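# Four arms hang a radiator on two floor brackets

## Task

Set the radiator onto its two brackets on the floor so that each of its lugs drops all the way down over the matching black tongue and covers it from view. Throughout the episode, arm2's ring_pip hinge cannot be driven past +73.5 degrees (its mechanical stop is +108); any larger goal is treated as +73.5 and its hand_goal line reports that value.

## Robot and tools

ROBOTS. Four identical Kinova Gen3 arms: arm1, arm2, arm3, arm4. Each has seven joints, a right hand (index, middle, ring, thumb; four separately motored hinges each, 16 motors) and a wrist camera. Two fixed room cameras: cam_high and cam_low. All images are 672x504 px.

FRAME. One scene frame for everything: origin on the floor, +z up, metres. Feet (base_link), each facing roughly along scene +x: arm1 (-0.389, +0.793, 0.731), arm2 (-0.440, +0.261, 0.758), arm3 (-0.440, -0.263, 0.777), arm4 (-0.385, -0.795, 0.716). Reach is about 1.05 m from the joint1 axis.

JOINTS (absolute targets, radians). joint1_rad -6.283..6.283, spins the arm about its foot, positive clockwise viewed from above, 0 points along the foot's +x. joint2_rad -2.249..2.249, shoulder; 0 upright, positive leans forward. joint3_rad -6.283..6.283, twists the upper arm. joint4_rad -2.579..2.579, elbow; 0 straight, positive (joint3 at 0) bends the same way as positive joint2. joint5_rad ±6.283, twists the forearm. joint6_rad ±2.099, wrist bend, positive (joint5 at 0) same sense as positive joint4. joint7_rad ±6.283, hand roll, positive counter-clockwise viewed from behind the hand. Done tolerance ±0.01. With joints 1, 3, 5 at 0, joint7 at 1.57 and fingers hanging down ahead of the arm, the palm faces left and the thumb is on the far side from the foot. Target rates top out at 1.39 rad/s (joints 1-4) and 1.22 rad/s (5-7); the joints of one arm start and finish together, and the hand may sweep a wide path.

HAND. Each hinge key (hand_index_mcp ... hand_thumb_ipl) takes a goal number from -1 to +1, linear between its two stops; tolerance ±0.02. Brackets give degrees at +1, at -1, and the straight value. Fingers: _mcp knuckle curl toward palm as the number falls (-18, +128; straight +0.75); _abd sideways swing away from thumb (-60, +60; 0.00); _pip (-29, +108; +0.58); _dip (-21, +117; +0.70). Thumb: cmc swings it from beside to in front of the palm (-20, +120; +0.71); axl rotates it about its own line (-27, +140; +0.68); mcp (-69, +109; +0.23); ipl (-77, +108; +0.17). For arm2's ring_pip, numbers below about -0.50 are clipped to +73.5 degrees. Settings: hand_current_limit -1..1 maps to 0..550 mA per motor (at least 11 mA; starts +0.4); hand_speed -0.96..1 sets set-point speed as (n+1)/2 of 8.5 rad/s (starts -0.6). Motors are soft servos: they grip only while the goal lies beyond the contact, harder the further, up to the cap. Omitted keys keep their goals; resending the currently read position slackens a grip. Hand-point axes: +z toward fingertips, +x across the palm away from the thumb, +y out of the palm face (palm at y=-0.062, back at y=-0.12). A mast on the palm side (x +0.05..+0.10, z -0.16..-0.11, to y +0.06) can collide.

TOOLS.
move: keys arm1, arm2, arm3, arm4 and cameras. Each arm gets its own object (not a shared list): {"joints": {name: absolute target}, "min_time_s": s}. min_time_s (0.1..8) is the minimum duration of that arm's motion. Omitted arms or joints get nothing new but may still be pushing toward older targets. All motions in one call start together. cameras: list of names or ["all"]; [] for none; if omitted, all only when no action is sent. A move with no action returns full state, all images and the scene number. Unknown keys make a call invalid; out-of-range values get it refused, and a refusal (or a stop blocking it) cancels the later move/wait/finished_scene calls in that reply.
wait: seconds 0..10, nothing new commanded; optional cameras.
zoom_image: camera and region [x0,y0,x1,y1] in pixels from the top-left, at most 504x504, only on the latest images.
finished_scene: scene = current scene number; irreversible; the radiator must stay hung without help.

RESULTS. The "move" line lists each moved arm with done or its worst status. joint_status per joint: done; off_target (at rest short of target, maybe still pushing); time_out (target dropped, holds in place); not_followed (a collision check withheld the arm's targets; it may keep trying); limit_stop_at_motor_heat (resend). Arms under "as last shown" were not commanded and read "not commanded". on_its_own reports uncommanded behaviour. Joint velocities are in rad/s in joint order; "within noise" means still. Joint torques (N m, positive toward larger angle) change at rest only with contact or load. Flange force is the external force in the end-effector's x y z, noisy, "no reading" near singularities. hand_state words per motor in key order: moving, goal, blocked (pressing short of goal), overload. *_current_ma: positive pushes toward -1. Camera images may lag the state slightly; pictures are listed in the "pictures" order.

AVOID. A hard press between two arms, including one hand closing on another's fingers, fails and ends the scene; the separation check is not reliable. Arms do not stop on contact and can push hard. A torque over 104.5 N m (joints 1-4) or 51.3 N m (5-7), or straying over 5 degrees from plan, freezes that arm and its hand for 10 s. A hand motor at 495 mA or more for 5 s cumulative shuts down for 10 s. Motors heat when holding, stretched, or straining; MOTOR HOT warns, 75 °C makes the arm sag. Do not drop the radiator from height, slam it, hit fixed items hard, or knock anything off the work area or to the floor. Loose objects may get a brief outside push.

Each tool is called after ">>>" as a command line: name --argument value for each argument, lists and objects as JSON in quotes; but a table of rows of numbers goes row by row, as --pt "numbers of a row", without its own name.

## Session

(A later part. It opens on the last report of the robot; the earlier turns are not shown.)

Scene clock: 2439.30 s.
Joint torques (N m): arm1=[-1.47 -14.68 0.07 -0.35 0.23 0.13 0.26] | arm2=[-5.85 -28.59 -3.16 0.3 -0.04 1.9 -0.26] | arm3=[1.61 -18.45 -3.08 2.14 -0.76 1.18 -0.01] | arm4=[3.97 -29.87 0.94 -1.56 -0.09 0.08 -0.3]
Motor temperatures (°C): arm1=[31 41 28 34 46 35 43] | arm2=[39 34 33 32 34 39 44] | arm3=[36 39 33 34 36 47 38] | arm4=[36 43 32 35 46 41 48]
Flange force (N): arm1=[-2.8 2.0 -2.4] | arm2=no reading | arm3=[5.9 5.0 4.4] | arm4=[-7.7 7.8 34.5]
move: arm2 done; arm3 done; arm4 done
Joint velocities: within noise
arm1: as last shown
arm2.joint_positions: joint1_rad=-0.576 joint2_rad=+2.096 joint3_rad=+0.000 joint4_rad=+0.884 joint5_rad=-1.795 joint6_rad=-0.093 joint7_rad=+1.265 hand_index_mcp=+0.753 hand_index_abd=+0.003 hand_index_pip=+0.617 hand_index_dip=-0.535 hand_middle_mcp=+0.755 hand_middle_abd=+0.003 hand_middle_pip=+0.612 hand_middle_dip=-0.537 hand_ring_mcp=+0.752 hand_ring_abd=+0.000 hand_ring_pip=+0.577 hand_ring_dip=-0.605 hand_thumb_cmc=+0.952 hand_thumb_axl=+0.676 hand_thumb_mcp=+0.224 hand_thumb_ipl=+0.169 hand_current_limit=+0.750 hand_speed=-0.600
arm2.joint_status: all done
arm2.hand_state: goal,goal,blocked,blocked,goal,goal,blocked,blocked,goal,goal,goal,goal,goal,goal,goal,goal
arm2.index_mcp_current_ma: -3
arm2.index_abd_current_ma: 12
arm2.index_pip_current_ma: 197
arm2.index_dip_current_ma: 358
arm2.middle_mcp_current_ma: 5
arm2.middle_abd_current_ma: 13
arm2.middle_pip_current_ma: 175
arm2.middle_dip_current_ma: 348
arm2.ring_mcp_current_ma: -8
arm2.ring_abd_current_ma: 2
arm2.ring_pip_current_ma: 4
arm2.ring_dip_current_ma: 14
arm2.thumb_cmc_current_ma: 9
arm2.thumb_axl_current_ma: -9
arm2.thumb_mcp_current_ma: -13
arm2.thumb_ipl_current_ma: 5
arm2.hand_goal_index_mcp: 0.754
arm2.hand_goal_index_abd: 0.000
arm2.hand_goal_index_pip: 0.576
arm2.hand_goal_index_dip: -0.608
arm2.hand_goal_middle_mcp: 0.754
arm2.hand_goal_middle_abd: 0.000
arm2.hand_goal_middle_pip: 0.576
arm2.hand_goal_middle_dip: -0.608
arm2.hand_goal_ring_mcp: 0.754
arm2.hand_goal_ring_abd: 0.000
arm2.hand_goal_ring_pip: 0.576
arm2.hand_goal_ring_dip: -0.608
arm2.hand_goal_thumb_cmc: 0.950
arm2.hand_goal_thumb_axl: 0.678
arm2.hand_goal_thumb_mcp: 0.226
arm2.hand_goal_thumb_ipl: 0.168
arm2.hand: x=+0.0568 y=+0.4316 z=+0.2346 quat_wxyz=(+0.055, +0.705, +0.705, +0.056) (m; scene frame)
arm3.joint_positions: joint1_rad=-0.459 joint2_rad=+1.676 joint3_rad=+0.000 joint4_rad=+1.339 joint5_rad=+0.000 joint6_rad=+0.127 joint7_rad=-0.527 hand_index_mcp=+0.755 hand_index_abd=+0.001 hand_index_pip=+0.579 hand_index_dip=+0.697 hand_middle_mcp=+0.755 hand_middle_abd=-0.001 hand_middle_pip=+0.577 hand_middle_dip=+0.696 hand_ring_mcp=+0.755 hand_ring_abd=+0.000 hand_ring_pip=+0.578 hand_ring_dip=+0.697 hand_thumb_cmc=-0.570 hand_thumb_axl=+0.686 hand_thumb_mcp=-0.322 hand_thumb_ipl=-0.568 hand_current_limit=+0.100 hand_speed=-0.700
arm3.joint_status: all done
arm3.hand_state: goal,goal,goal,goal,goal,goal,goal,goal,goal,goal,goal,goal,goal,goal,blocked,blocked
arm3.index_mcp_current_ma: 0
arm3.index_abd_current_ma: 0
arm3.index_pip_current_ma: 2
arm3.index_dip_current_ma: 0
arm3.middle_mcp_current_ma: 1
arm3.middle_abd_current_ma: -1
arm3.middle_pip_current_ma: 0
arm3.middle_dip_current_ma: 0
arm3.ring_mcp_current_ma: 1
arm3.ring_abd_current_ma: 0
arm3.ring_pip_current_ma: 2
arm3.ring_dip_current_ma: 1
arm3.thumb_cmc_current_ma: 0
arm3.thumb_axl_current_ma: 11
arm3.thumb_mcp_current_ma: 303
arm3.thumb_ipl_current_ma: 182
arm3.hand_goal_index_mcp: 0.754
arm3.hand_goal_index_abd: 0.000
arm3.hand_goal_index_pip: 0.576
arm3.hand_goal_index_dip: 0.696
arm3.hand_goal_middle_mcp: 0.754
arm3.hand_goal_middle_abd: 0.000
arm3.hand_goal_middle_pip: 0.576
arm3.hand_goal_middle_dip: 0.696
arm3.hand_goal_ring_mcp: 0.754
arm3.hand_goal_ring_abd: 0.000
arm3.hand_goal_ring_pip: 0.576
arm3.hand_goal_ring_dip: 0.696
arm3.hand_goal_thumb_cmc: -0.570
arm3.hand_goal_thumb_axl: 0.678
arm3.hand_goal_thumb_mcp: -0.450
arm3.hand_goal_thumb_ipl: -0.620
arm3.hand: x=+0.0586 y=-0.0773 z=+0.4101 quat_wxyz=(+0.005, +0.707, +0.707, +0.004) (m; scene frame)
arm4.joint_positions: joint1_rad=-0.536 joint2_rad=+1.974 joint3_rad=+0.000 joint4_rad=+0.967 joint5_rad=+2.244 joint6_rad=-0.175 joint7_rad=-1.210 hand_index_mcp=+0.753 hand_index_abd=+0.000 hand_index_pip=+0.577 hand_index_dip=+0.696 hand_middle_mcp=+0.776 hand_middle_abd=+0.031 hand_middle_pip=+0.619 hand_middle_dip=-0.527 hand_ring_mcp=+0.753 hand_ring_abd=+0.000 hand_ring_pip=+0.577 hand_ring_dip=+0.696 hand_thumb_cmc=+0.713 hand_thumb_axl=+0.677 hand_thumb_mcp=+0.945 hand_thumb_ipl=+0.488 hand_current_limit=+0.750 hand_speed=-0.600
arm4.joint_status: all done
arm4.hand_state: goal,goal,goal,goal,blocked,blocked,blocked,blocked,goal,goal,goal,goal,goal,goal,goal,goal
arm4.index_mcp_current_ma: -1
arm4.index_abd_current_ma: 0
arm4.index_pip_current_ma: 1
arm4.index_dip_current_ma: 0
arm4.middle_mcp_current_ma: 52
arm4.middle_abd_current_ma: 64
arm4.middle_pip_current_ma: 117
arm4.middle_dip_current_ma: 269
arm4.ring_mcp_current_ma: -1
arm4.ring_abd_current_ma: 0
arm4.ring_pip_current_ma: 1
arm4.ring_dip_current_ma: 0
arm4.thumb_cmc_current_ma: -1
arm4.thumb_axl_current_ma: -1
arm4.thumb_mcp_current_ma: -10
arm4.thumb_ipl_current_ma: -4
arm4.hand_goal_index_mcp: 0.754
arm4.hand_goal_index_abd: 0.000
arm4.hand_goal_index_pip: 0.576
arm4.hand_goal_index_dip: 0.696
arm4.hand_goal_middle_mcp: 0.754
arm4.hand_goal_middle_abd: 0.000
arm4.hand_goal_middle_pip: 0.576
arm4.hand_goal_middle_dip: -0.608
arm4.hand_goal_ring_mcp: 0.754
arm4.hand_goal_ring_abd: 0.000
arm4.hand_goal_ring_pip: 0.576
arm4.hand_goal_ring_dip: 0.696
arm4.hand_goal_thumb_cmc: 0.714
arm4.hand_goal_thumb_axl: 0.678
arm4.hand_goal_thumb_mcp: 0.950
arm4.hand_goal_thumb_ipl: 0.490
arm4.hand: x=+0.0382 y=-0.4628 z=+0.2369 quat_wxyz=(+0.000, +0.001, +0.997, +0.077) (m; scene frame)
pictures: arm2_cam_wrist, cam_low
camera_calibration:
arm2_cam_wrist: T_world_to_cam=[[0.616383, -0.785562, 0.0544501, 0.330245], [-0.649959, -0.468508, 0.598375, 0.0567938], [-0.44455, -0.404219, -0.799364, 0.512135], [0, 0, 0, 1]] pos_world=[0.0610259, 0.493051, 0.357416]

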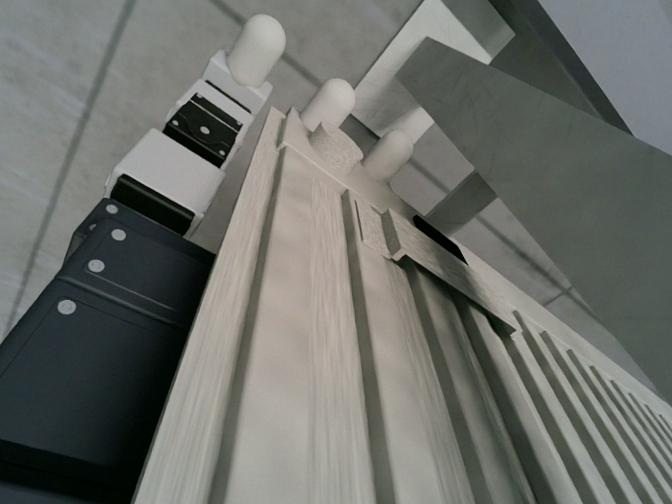

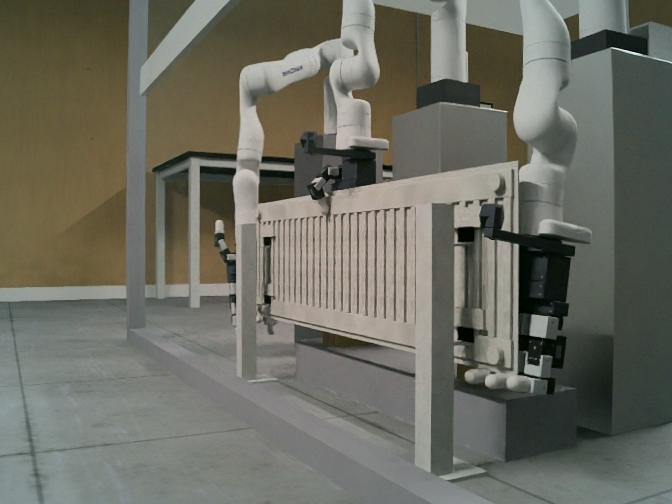

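>>> move --arm2 '{"joints":{"joint1_rad":-0.5740,"joint2_rad":2.0817,"joint3_rad":0,"joint4_rad":0.9080,"joint5_rad":-1.6867,"joint6_rad":-0.0925,"joint7_rad":1.1567},"min_time_s":2}' --arm3 '{"joints":{"joint1_rad":-0.4590,"joint2_rad":1.6640,"joint3_rad":0,"joint4_rad":1.3530,"joint5_rad":0,"joint6_rad":0.1247,"joint7_rad":-0.5270},"min_time_s":2}' --arm4 '{"joints":{"joint1_rad":-0.5363,"joint2_rad":1.9588,"joint3_rad":0,"joint4_rad":0.9910,"joint5_rad":2.2107,"joint6_rad":-0.1688,"joint7_rad":-1.1777},"min_time_s":2}' --cameras '["cam_low","arm2_cam_wrist"]'

>>> zoom_image --camera "arm2_cam_wrist" --region '[370, 190, 530, 340]'

>>> zoom_image --camera "cam_low" --region '[440, 200, 560, 360]'

>>> zoom_image --camera "cam_low" --region '[230, 200, 310, 310]'

Scene clock: 2449.87 s.
Joint torques (N m): arm1=[-1.58 -14.54 0 -0.24 0.21 0.15 0.31] | arm2=[-2.41 -37.62 1.42 -7 0.53 0.12 -0.13] | arm3=[1.45 -17.31 -3.57 2.78 -0.84 1.5 -0.05] | arm4=[4.4 -32.42 1.39 -3.47 -0.24 1.03 -0.36]
Motor temperatures (°C): arm1=[31 41 28 34 46 35 43] | arm2=[39 35 33 32 34 39 44] | arm3=[36 40 33 34 36 47 38] | arm4=[35 43 32 35 46 41 48]
Flange force (N): arm1=[-2.8 2.5 -2.7] | arm2=no reading | arm3=[5.9 5.9 3.2] | arm4=[-4.8 6.9 34.1]
move: arm2 done; arm3 done; arm4 done
Joint velocities: within noise
arm1: as last shown
arm2.joint_positions: joint1_rad=-0.574 joint2_rad=+2.082 joint3_rad=+0.000 joint4_rad=+0.908 joint5_rad=-1.687 joint6_rad=-0.092 joint7_rad=+1.157 hand_index_mcp=+0.789 hand_index_abd=+0.006 hand_index_pip=+0.621 hand_index_dip=-0.537 hand_middle_mcp=+0.793 hand_middle_abd=+0.006 hand_middle_pip=+0.618 hand_middle_dip=-0.543 hand_ring_mcp=+0.753 hand_ring_abd=+0.000 hand_ring_pip=+0.577 hand_ring_dip=-0.605 hand_thumb_cmc=+0.952 hand_thumb_axl=+0.676 hand_thumb_mcp=+0.224 hand_thumb_ipl=+0.169 hand_current_limit=+0.750 hand_speed=-0.600
arm2.joint_status: all done
arm2.hand_state: blocked,goal,blocked,blocked,blocked,goal,blocked,blocked,goal,goal,goal,goal,goal,goal,goal,goal
arm2.index_mcp_current_ma: 178
arm2.index_abd_current_ma: 26
arm2.index_pip_current_ma: 216
arm2.index_dip_current_ma: 347
arm2.middle_mcp_current_ma: 201
arm2.middle_abd_current_ma: 23
arm2.middle_pip_current_ma: 201
arm2.middle_dip_current_ma: 320
arm2.ring_mcp_current_ma: -5
arm2.ring_abd_current_ma: 2
arm2.ring_pip_current_ma: 3
arm2.ring_dip_current_ma: 14
arm2.thumb_cmc_current_ma: 8
arm2.thumb_axl_current_ma: -9
arm2.thumb_mcp_current_ma: -13
arm2.thumb_ipl_current_ma: 5
arm2.hand_goal_index_mcp: 0.754
arm2.hand_goal_index_abd: 0.000
arm2.hand_goal_index_pip: 0.576
arm2.hand_goal_index_dip: -0.608
arm2.hand_goal_middle_mcp: 0.754
arm2.hand_goal_middle_abd: 0.000
arm2.hand_goal_middle_pip: 0.576
arm2.hand_goal_middle_dip: -0.608
arm2.hand_goal_ring_mcp: 0.754
arm2.hand_goal_ring_abd: 0.000
arm2.hand_goal_ring_pip: 0.576
arm2.hand_goal_ring_dip: -0.608
arm2.hand_goal_thumb_cmc: 0.950
arm2.hand_goal_thumb_axl: 0.678
arm2.hand_goal_thumb_mcp: 0.226
arm2.hand_goal_thumb_ipl: 0.168
arm2.hand: x=+0.0576 y=+0.4306 z=+0.2396 quat_wxyz=(+0.056, +0.705, +0.705, +0.056) (m; scene frame)
arm3.joint_positions: joint1_rad=-0.459 joint2_rad=+1.664 joint3_rad=+0.000 joint4_rad=+1.353 joint5_rad=+0.000 joint6_rad=+0.125 joint7_rad=-0.527 hand_index_mcp=+0.755 hand_index_abd=+0.001 hand_index_pip=+0.578 hand_index_dip=+0.697 hand_middle_mcp=+0.755 hand_middle_abd=-0.001 hand_middle_pip=+0.577 hand_middle_dip=+0.696 hand_ring_mcp=+0.755 hand_ring_abd=+0.000 hand_ring_pip=+0.578 hand_ring_dip=+0.697 hand_thumb_cmc=-0.569 hand_thumb_axl=+0.687 hand_thumb_mcp=-0.374 hand_thumb_ipl=-0.580 hand_current_limit=+0.100 hand_speed=-0.700
arm3.joint_status: all done
arm3.hand_state: goal,goal,goal,goal,goal,goal,goal,goal,goal,goal,goal,goal,goal,goal,blocked,blocked
arm3.index_mcp_current_ma: 0
arm3.index_abd_current_ma: 0
arm3.index_pip_current_ma: 2
arm3.index_dip_current_ma: 0
arm3.middle_mcp_current_ma: 0
arm3.middle_abd_current_ma: -1
arm3.middle_pip_current_ma: 0
arm3.middle_dip_current_ma: 0
arm3.ring_mcp_current_ma: 0
arm3.ring_abd_current_ma: 0
arm3.ring_pip_current_ma: 1
arm3.ring_dip_current_ma: 1
arm3.thumb_cmc_current_ma: 1
arm3.thumb_axl_current_ma: 13
arm3.thumb_mcp_current_ma: 291
arm3.thumb_ipl_current_ma: 126
arm3.hand_goal_index_mcp: 0.754
arm3.hand_goal_index_abd: 0.000
arm3.hand_goal_index_pip: 0.576
arm3.hand_goal_index_dip: 0.696
arm3.hand_goal_middle_mcp: 0.754
arm3.hand_goal_middle_abd: 0.000
arm3.hand_goal_middle_pip: 0.576
arm3.hand_goal_middle_dip: 0.696
arm3.hand_goal_ring_mcp: 0.754
arm3.hand_goal_ring_abd: 0.000
arm3.hand_goal_ring_pip: 0.576
arm3.hand_goal_ring_dip: 0.696
arm3.hand_goal_thumb_cmc: -0.570
arm3.hand_goal_thumb_axl: 0.678
arm3.hand_goal_thumb_mcp: -0.450
arm3.hand_goal_thumb_ipl: -0.620
arm3.on_its_own: hand_thumb_mcp moved -0.052 toward your old target -0.450
arm3.hand: x=+0.0584 y=-0.0774 z=+0.4151 quat_wxyz=(+0.005, +0.707, +0.707, +0.004) (m; scene frame)
arm4.joint_positions: joint1_rad=-0.536 joint2_rad=+1.959 joint3_rad=+0.000 joint4_rad=+0.991 joint5_rad=+2.211 joint6_rad=-0.169 joint7_rad=-1.178 hand_index_mcp=+0.753 hand_index_abd=+0.000 hand_index_pip=+0.577 hand_index_dip=+0.696 hand_middle_mcp=+0.778 hand_middle_abd=+0.016 hand_middle_pip=+0.620 hand_middle_dip=-0.527 hand_ring_mcp=+0.753 hand_ring_abd=+0.000 hand_ring_pip=+0.577 hand_ring_dip=+0.696 hand_thumb_cmc=+0.713 hand_thumb_axl=+0.677 hand_thumb_mcp=+0.945 hand_thumb_ipl=+0.488 hand_current_limit=+0.750 hand_speed=-0.600
arm4.joint_status: all done
arm4.hand_state: goal,goal,goal,goal,blocked,goal,blocked,blocked,goal,goal,goal,goal,goal,goal,goal,goal
arm4.index_mcp_current_ma: -1
arm4.index_abd_current_ma: 0
arm4.index_pip_current_ma: 1
arm4.index_dip_current_ma: 0
arm4.middle_mcp_current_ma: 61
arm4.middle_abd_current_ma: 29
arm4.middle_pip_current_ma: 121
arm4.middle_dip_current_ma: 269
arm4.ring_mcp_current_ma: -1
arm4.ring_abd_current_ma: 0
arm4.ring_pip_current_ma: 1
arm4.ring_dip_current_ma: 0
arm4.thumb_cmc_current_ma: -1
arm4.thumb_axl_current_ma: -1
arm4.thumb_mcp_current_ma: -9
arm4.thumb_ipl_current_ma: -4
arm4.hand_goal_index_mcp: 0.754
arm4.hand_goal_index_abd: 0.000
arm4.hand_goal_index_pip: 0.576
arm4.hand_goal_index_dip: 0.696
arm4.hand_goal_middle_mcp: 0.754
arm4.hand_goal_middle_abd: 0.000
arm4.hand_goal_middle_pip: 0.576
arm4.hand_goal_middle_dip: -0.608
arm4.hand_goal_ring_mcp: 0.754
arm4.hand_goal_ring_abd: 0.000
arm4.hand_goal_ring_pip: 0.576
arm4.hand_goal_ring_dip: 0.696
arm4.hand_goal_thumb_cmc: 0.714
arm4.hand_goal_thumb_axl: 0.678
arm4.hand_goal_thumb_mcp: 0.950
arm4.hand_goal_thumb_ipl: 0.490
arm4.hand: x=+0.0381 y=-0.4634 z=+0.2419 quat_wxyz=(+0.000, +0.002, +0.997, +0.077) (m; scene frame)
pictures: arm2_cam_wrist, cam_low
camera_calibration:
arm2_cam_wrist: T_world_to_cam=[[0.615134, -0.786452, 0.0557133, 0.328894], [-0.651341, -0.467094, 0.597978, 0.0533716], [-0.444257, -0.404125, -0.799574, 0.51609], [0, 0, 0, 1]] pos_world=[0.0617266, 0.492153, 0.362414]

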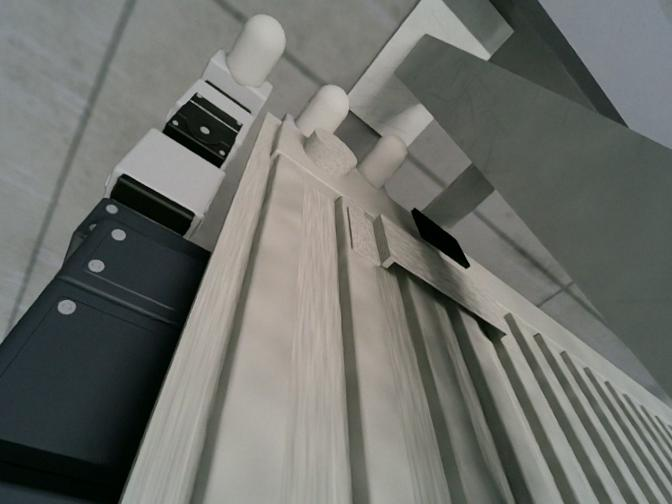

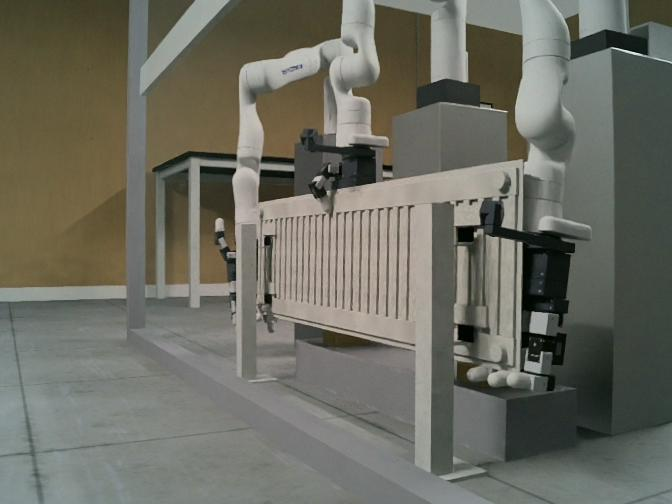

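Scaled by 3.150.

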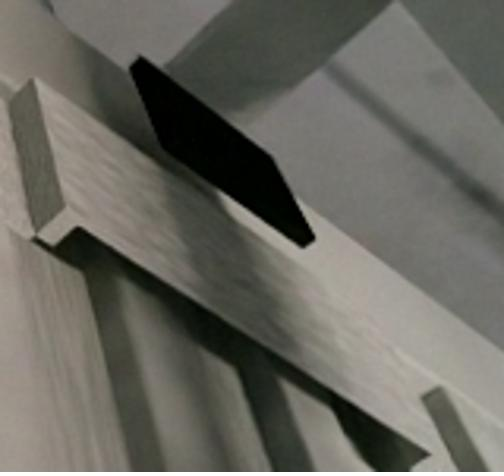

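Scaled by 3.150.

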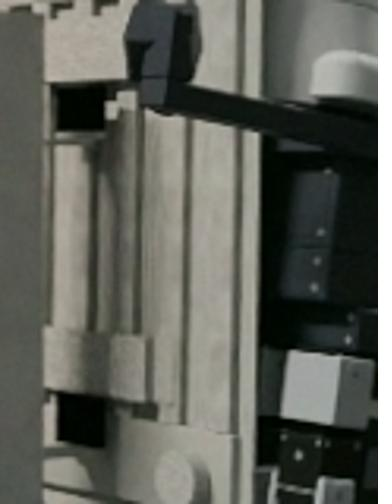

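Scaled by 4.582.

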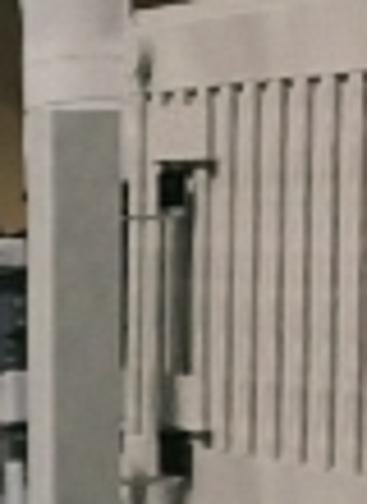

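>>> zoom_image --camera "cam_low" --region '[448, 210, 488, 250]'

>>> zoom_image --camera "cam_low" --region '[255, 225, 285, 255]'

>>> zoom_image --camera "arm2_cam_wrist" --region '[400, 195, 480, 275]'

Scaled by 12.600.

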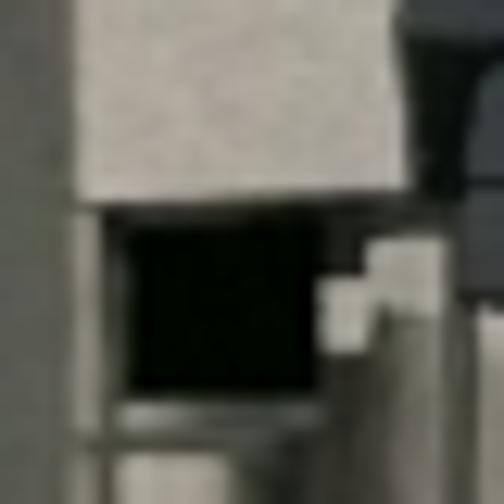

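Scaled by 16.800.

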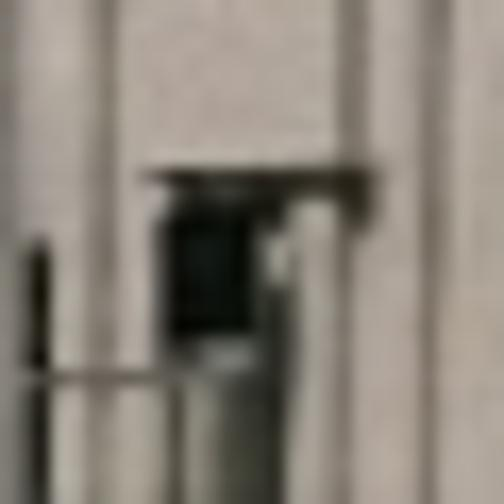

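Scaled by 6.300.

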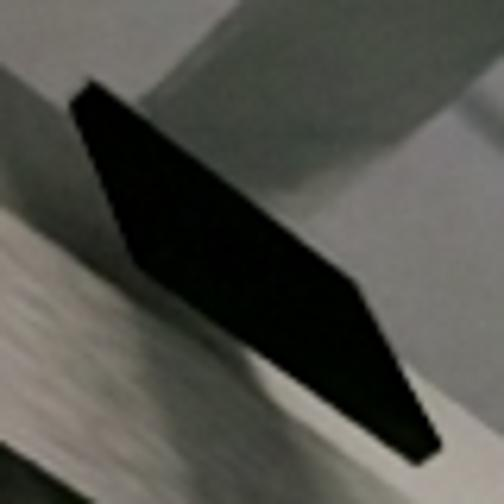

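>>> zoom_image --camera "cam_low" --region '[448, 310, 488, 350]'

>>> move --cameras '["cam_high"]'

>>> zoom_image --camera "cam_high" --region '[345, 320, 385, 360]'

>>> zoom_image --camera "cam_high" --region '[345, 360, 385, 400]'

Scaled by 12.600.

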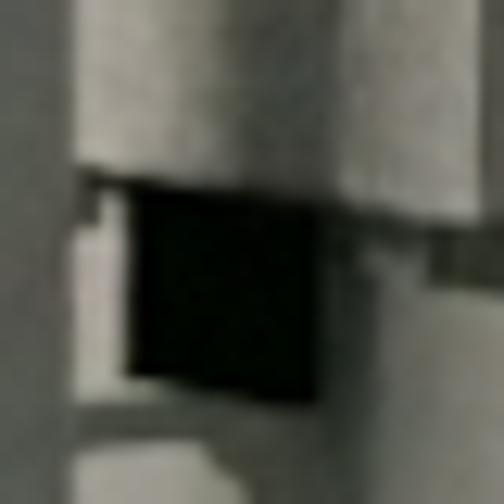

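Scene clock: 2482.23 s.
Joint torques (N m): arm1=[-1.6 -14.5 -0.02 -0.31 0.22 0.11 0.29] | arm2=[-2.41 -37.64 1.41 -7.1 0.54 0.09 -0.13] | arm3=[1.44 -17.27 -3.57 2.77 -0.83 1.48 -0.04] | arm4=[4.35 -32.39 1.35 -3.54 -0.29 1.06 -0.38]
Motor temperatures (°C): arm1=[31 41 28 34 46 35 43] | arm2=[39 37 33 32 34 39 44] | arm3=[36 40 33 34 36 46 38] | arm4=[35 46 32 35 46 41 48]
Flange force (N): arm1=[-2.9 2.4 -2.9] | arm2=no reading | arm3=[5.9 5.9 3.1] | arm4=[-4.7 6.7 33.6]
Joint velocities: within noise
arm1.joint_positions: joint1_rad=-0.500 joint2_rad=+0.935 joint3_rad=+0.000 joint4_rad=+2.192 joint5_rad=+0.000 joint6_rad=+0.014 joint7_rad=-0.880 hand_index_mcp=+0.753 hand_index_abd=+0.000 hand_index_pip=+0.577 hand_index_dip=+0.696 hand_middle_mcp=+0.753 hand_middle_abd=+0.000 hand_middle_pip=+0.577 hand_middle_dip=+0.696 hand_ring_mcp=+0.753 hand_ring_abd=+0.000 hand_ring_pip=+0.577 hand_ring_dip=+0.696 hand_thumb_cmc=+0.714 hand_thumb_axl=+0.677 hand_thumb_mcp=+0.224 hand_thumb_ipl=+0.168 hand_current_limit=+0.400 hand_speed=-0.600
arm1.joint_status: not commanded
arm1.hand_state: goal,goal,goal,goal,goal,goal,goal,goal,goal,goal,goal,goal,goal,goal,goal,goal
arm1.index_mcp_current_ma: -1
arm1.index_abd_current_ma: 0
arm1.index_pip_current_ma: 1
arm1.index_dip_current_ma: 0
arm1.middle_mcp_current_ma: -1
arm1.middle_abd_current_ma: 0
arm1.middle_pip_current_ma: 1
arm1.middle_dip_current_ma: 0
arm1.ring_mcp_current_ma: -1
arm1.ring_abd_current_ma: 0
arm1.ring_pip_current_ma: 1
arm1.ring_dip_current_ma: 0
arm1.thumb_cmc_current_ma: 0
arm1.thumb_axl_current_ma: -1
arm1.thumb_mcp_current_ma: -6
arm1.thumb_ipl_current_ma: 0
arm1.hand_goal_index_mcp: 0.754
arm1.hand_goal_index_abd: 0.000
arm1.hand_goal_index_pip: 0.576
arm1.hand_goal_index_dip: 0.696
arm1.hand_goal_middle_mcp: 0.754
arm1.hand_goal_middle_abd: 0.000
arm1.hand_goal_middle_pip: 0.576
arm1.hand_goal_middle_dip: 0.696
arm1.hand_goal_ring_mcp: 0.754
arm1.hand_goal_ring_abd: 0.000
arm1.hand_goal_ring_pip: 0.576
arm1.hand_goal_ring_dip: 0.696
arm1.hand_goal_thumb_cmc: 0.714
arm1.hand_goal_thumb_axl: 0.678
arm1.hand_goal_thumb_mcp: 0.226
arm1.hand_goal_thumb_ipl: 0.168
arm1.hand: x=-0.0078 y=+0.8966 z=+0.6542 quat_wxyz=(-0.001, +0.819, +0.574, +0.007) (m; scene frame)
arm2.joint_positions: joint1_rad=-0.574 joint2_rad=+2.082 joint3_rad=+0.000 joint4_rad=+0.908 joint5_rad=-1.687 joint6_rad=-0.092 joint7_rad=+1.157 hand_index_mcp=+0.789 hand_index_abd=+0.006 hand_index_pip=+0.621 hand_index_dip=-0.537 hand_middle_mcp=+0.793 hand_middle_abd=+0.006 hand_middle_pip=+0.618 hand_middle_dip=-0.543 hand_ring_mcp=+0.753 hand_ring_abd=+0.000 hand_ring_pip=+0.577 hand_ring_dip=-0.605 hand_thumb_cmc=+0.952 hand_thumb_axl=+0.676 hand_thumb_mcp=+0.224 hand_thumb_ipl=+0.169 hand_current_limit=+0.750 hand_speed=-0.600
arm2.joint_status: all done
arm2.hand_state: blocked,goal,blocked,blocked,blocked,goal,blocked,blocked,goal,goal,goal,goal,goal,goal,goal,goal
arm2.index_mcp_current_ma: 178
arm2.index_abd_current_ma: 26
arm2.index_pip_current_ma: 216
arm2.index_dip_current_ma: 347
arm2.middle_mcp_current_ma: 201
arm2.middle_abd_current_ma: 23
arm2.middle_pip_current_ma: 201
arm2.middle_dip_current_ma: 320
arm2.ring_mcp_current_ma: -5
arm2.ring_abd_current_ma: 2
arm2.ring_pip_current_ma: 3
arm2.ring_dip_current_ma: 14
arm2.thumb_cmc_current_ma: 8
arm2.thumb_axl_current_ma: -9
arm2.thumb_mcp_current_ma: -13
arm2.thumb_ipl_current_ma: 5
arm2.hand_goal_index_mcp: 0.754
arm2.hand_goal_index_abd: 0.000
arm2.hand_goal_index_pip: 0.576
arm2.hand_goal_index_dip: -0.608
arm2.hand_goal_middle_mcp: 0.754
arm2.hand_goal_middle_abd: 0.000
arm2.hand_goal_middle_pip: 0.576
arm2.hand_goal_middle_dip: -0.608
arm2.hand_goal_ring_mcp: 0.754
arm2.hand_goal_ring_abd: 0.000
arm2.hand_goal_ring_pip: 0.576
arm2.hand_goal_ring_dip: -0.608
arm2.hand_goal_thumb_cmc: 0.950
arm2.hand_goal_thumb_axl: 0.678
arm2.hand_goal_thumb_mcp: 0.226
arm2.hand_goal_thumb_ipl: 0.168
arm2.hand: x=+0.0576 y=+0.4306 z=+0.2396 quat_wxyz=(+0.056, +0.705, +0.705, +0.056) (m; scene frame)
arm3.joint_positions: joint1_rad=-0.459 joint2_rad=+1.664 joint3_rad=+0.000 joint4_rad=+1.353 joint5_rad=+0.000 joint6_rad=+0.125 joint7_rad=-0.527 hand_index_mcp=+0.755 hand_index_abd=+0.001 hand_index_pip=+0.578 hand_index_dip=+0.697 hand_middle_mcp=+0.755 hand_middle_abd=-0.001 hand_middle_pip=+0.577 hand_middle_dip=+0.696 hand_ring_mcp=+0.755 hand_ring_abd=+0.000 hand_ring_pip=+0.578 hand_ring_dip=+0.697 hand_thumb_cmc=-0.569 hand_thumb_axl=+0.687 hand_thumb_mcp=-0.374 hand_thumb_ipl=-0.580 hand_current_limit=+0.100 hand_speed=-0.700
arm3.joint_status: all done
arm3.hand_state: goal,goal,goal,goal,goal,goal,goal,goal,goal,goal,goal,goal,goal,goal,blocked,blocked
arm3.index_mcp_current_ma: 0
arm3.index_abd_current_ma: 0
arm3.index_pip_current_ma: 2
arm3.index_dip_current_ma: 0
arm3.middle_mcp_current_ma: 0
arm3.middle_abd_current_ma: -1
arm3.middle_pip_current_ma: 0
arm3.middle_dip_current_ma: 0
arm3.ring_mcp_current_ma: 0
arm3.ring_abd_current_ma: 0
arm3.ring_pip_current_ma: 1
arm3.ring_dip_current_ma: 1
arm3.thumb_cmc_current_ma: 1
arm3.thumb_axl_current_ma: 13
arm3.thumb_mcp_current_ma: 291
arm3.thumb_ipl_current_ma: 126
arm3.hand_goal_index_mcp: 0.754
arm3.hand_goal_index_abd: 0.000
arm3.hand_goal_index_pip: 0.576
arm3.hand_goal_index_dip: 0.696
arm3.hand_goal_middle_mcp: 0.754
arm3.hand_goal_middle_abd: 0.000
arm3.hand_goal_middle_pip: 0.576
arm3.hand_goal_middle_dip: 0.696
arm3.hand_goal_ring_mcp: 0.754
arm3.hand_goal_ring_abd: 0.000
arm3.hand_goal_ring_pip: 0.576
arm3.hand_goal_ring_dip: 0.696
arm3.hand_goal_thumb_cmc: -0.570
arm3.hand_goal_thumb_axl: 0.678
arm3.hand_goal_thumb_mcp: -0.450
arm3.hand_goal_thumb_ipl: -0.620
arm3.hand: x=+0.0584 y=-0.0774 z=+0.4151 quat_wxyz=(+0.005, +0.707, +0.707, +0.004) (m; scene frame)
arm4.joint_positions: joint1_rad=-0.536 joint2_rad=+1.959 joint3_rad=+0.000 joint4_rad=+0.991 joint5_rad=+2.211 joint6_rad=-0.169 joint7_rad=-1.178 hand_index_mcp=+0.753 hand_index_abd=+0.000 hand_index_pip=+0.577 hand_index_dip=+0.696 hand_middle_mcp=+0.778 hand_middle_abd=+0.016 hand_middle_pip=+0.620 hand_middle_dip=-0.527 hand_ring_mcp=+0.753 hand_ring_abd=+0.000 hand_ring_pip=+0.577 hand_ring_dip=+0.696 hand_thumb_cmc=+0.713 hand_thumb_axl=+0.677 hand_thumb_mcp=+0.945 hand_thumb_ipl=+0.488 hand_current_limit=+0.750 hand_speed=-0.600
arm4.joint_status: all done
arm4.hand_state: goal,goal,goal,goal,blocked,goal,blocked,blocked,goal,goal,goal,goal,goal,goal,goal,goal
arm4.index_mcp_current_ma: -1
arm4.index_abd_current_ma: 0
arm4.index_pip_current_ma: 1
arm4.index_dip_current_ma: 0
arm4.middle_mcp_current_ma: 61
arm4.middle_abd_current_ma: 29
arm4.middle_pip_current_ma: 121
arm4.middle_dip_current_ma: 269
arm4.ring_mcp_current_ma: -1
arm4.ring_abd_current_ma: 0
arm4.ring_pip_current_ma: 1
arm4.ring_dip_current_ma: 0
arm4.thumb_cmc_current_ma: -1
arm4.thumb_axl_current_ma: -1
arm4.thumb_mcp_current_ma: -9
arm4.thumb_ipl_current_ma: -4
arm4.hand_goal_index_mcp: 0.754
arm4.hand_goal_index_abd: 0.000
arm4.hand_goal_index_pip: 0.576
arm4.hand_goal_index_dip: 0.696
arm4.hand_goal_middle_mcp: 0.754
arm4.hand_goal_middle_abd: 0.000
arm4.hand_goal_middle_pip: 0.576
arm4.hand_goal_middle_dip: -0.608
arm4.hand_goal_ring_mcp: 0.754
arm4.hand_goal_ring_abd: 0.000
arm4.hand_goal_ring_pip: 0.576
arm4.hand_goal_ring_dip: 0.696
arm4.hand_goal_thumb_cmc: 0.714
arm4.hand_goal_thumb_axl: 0.678
arm4.hand_goal_thumb_mcp: 0.950
arm4.hand_goal_thumb_ipl: 0.490
arm4.hand: x=+0.0381 y=-0.4634 z=+0.2419 quat_wxyz=(+0.000, +0.002, +0.997, +0.077) (m; scene frame)
pictures: cam_high

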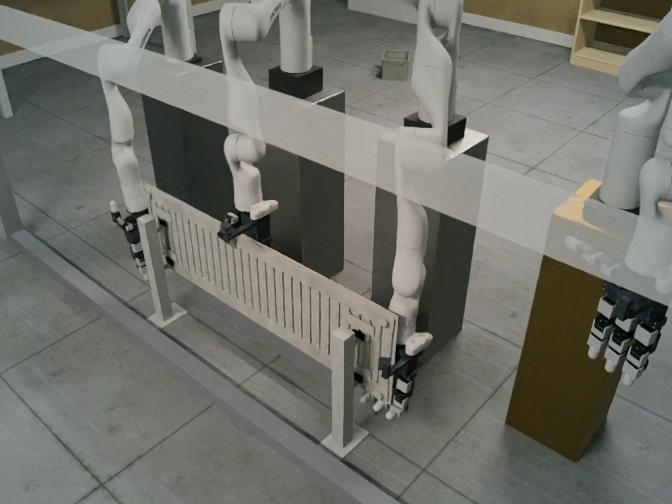

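Scaled by 12.600.

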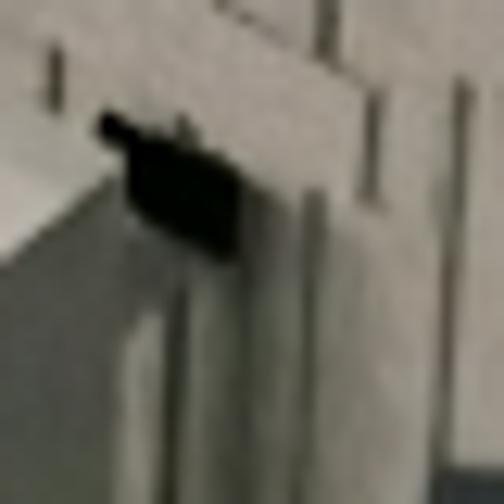

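Scaled by 12.600.

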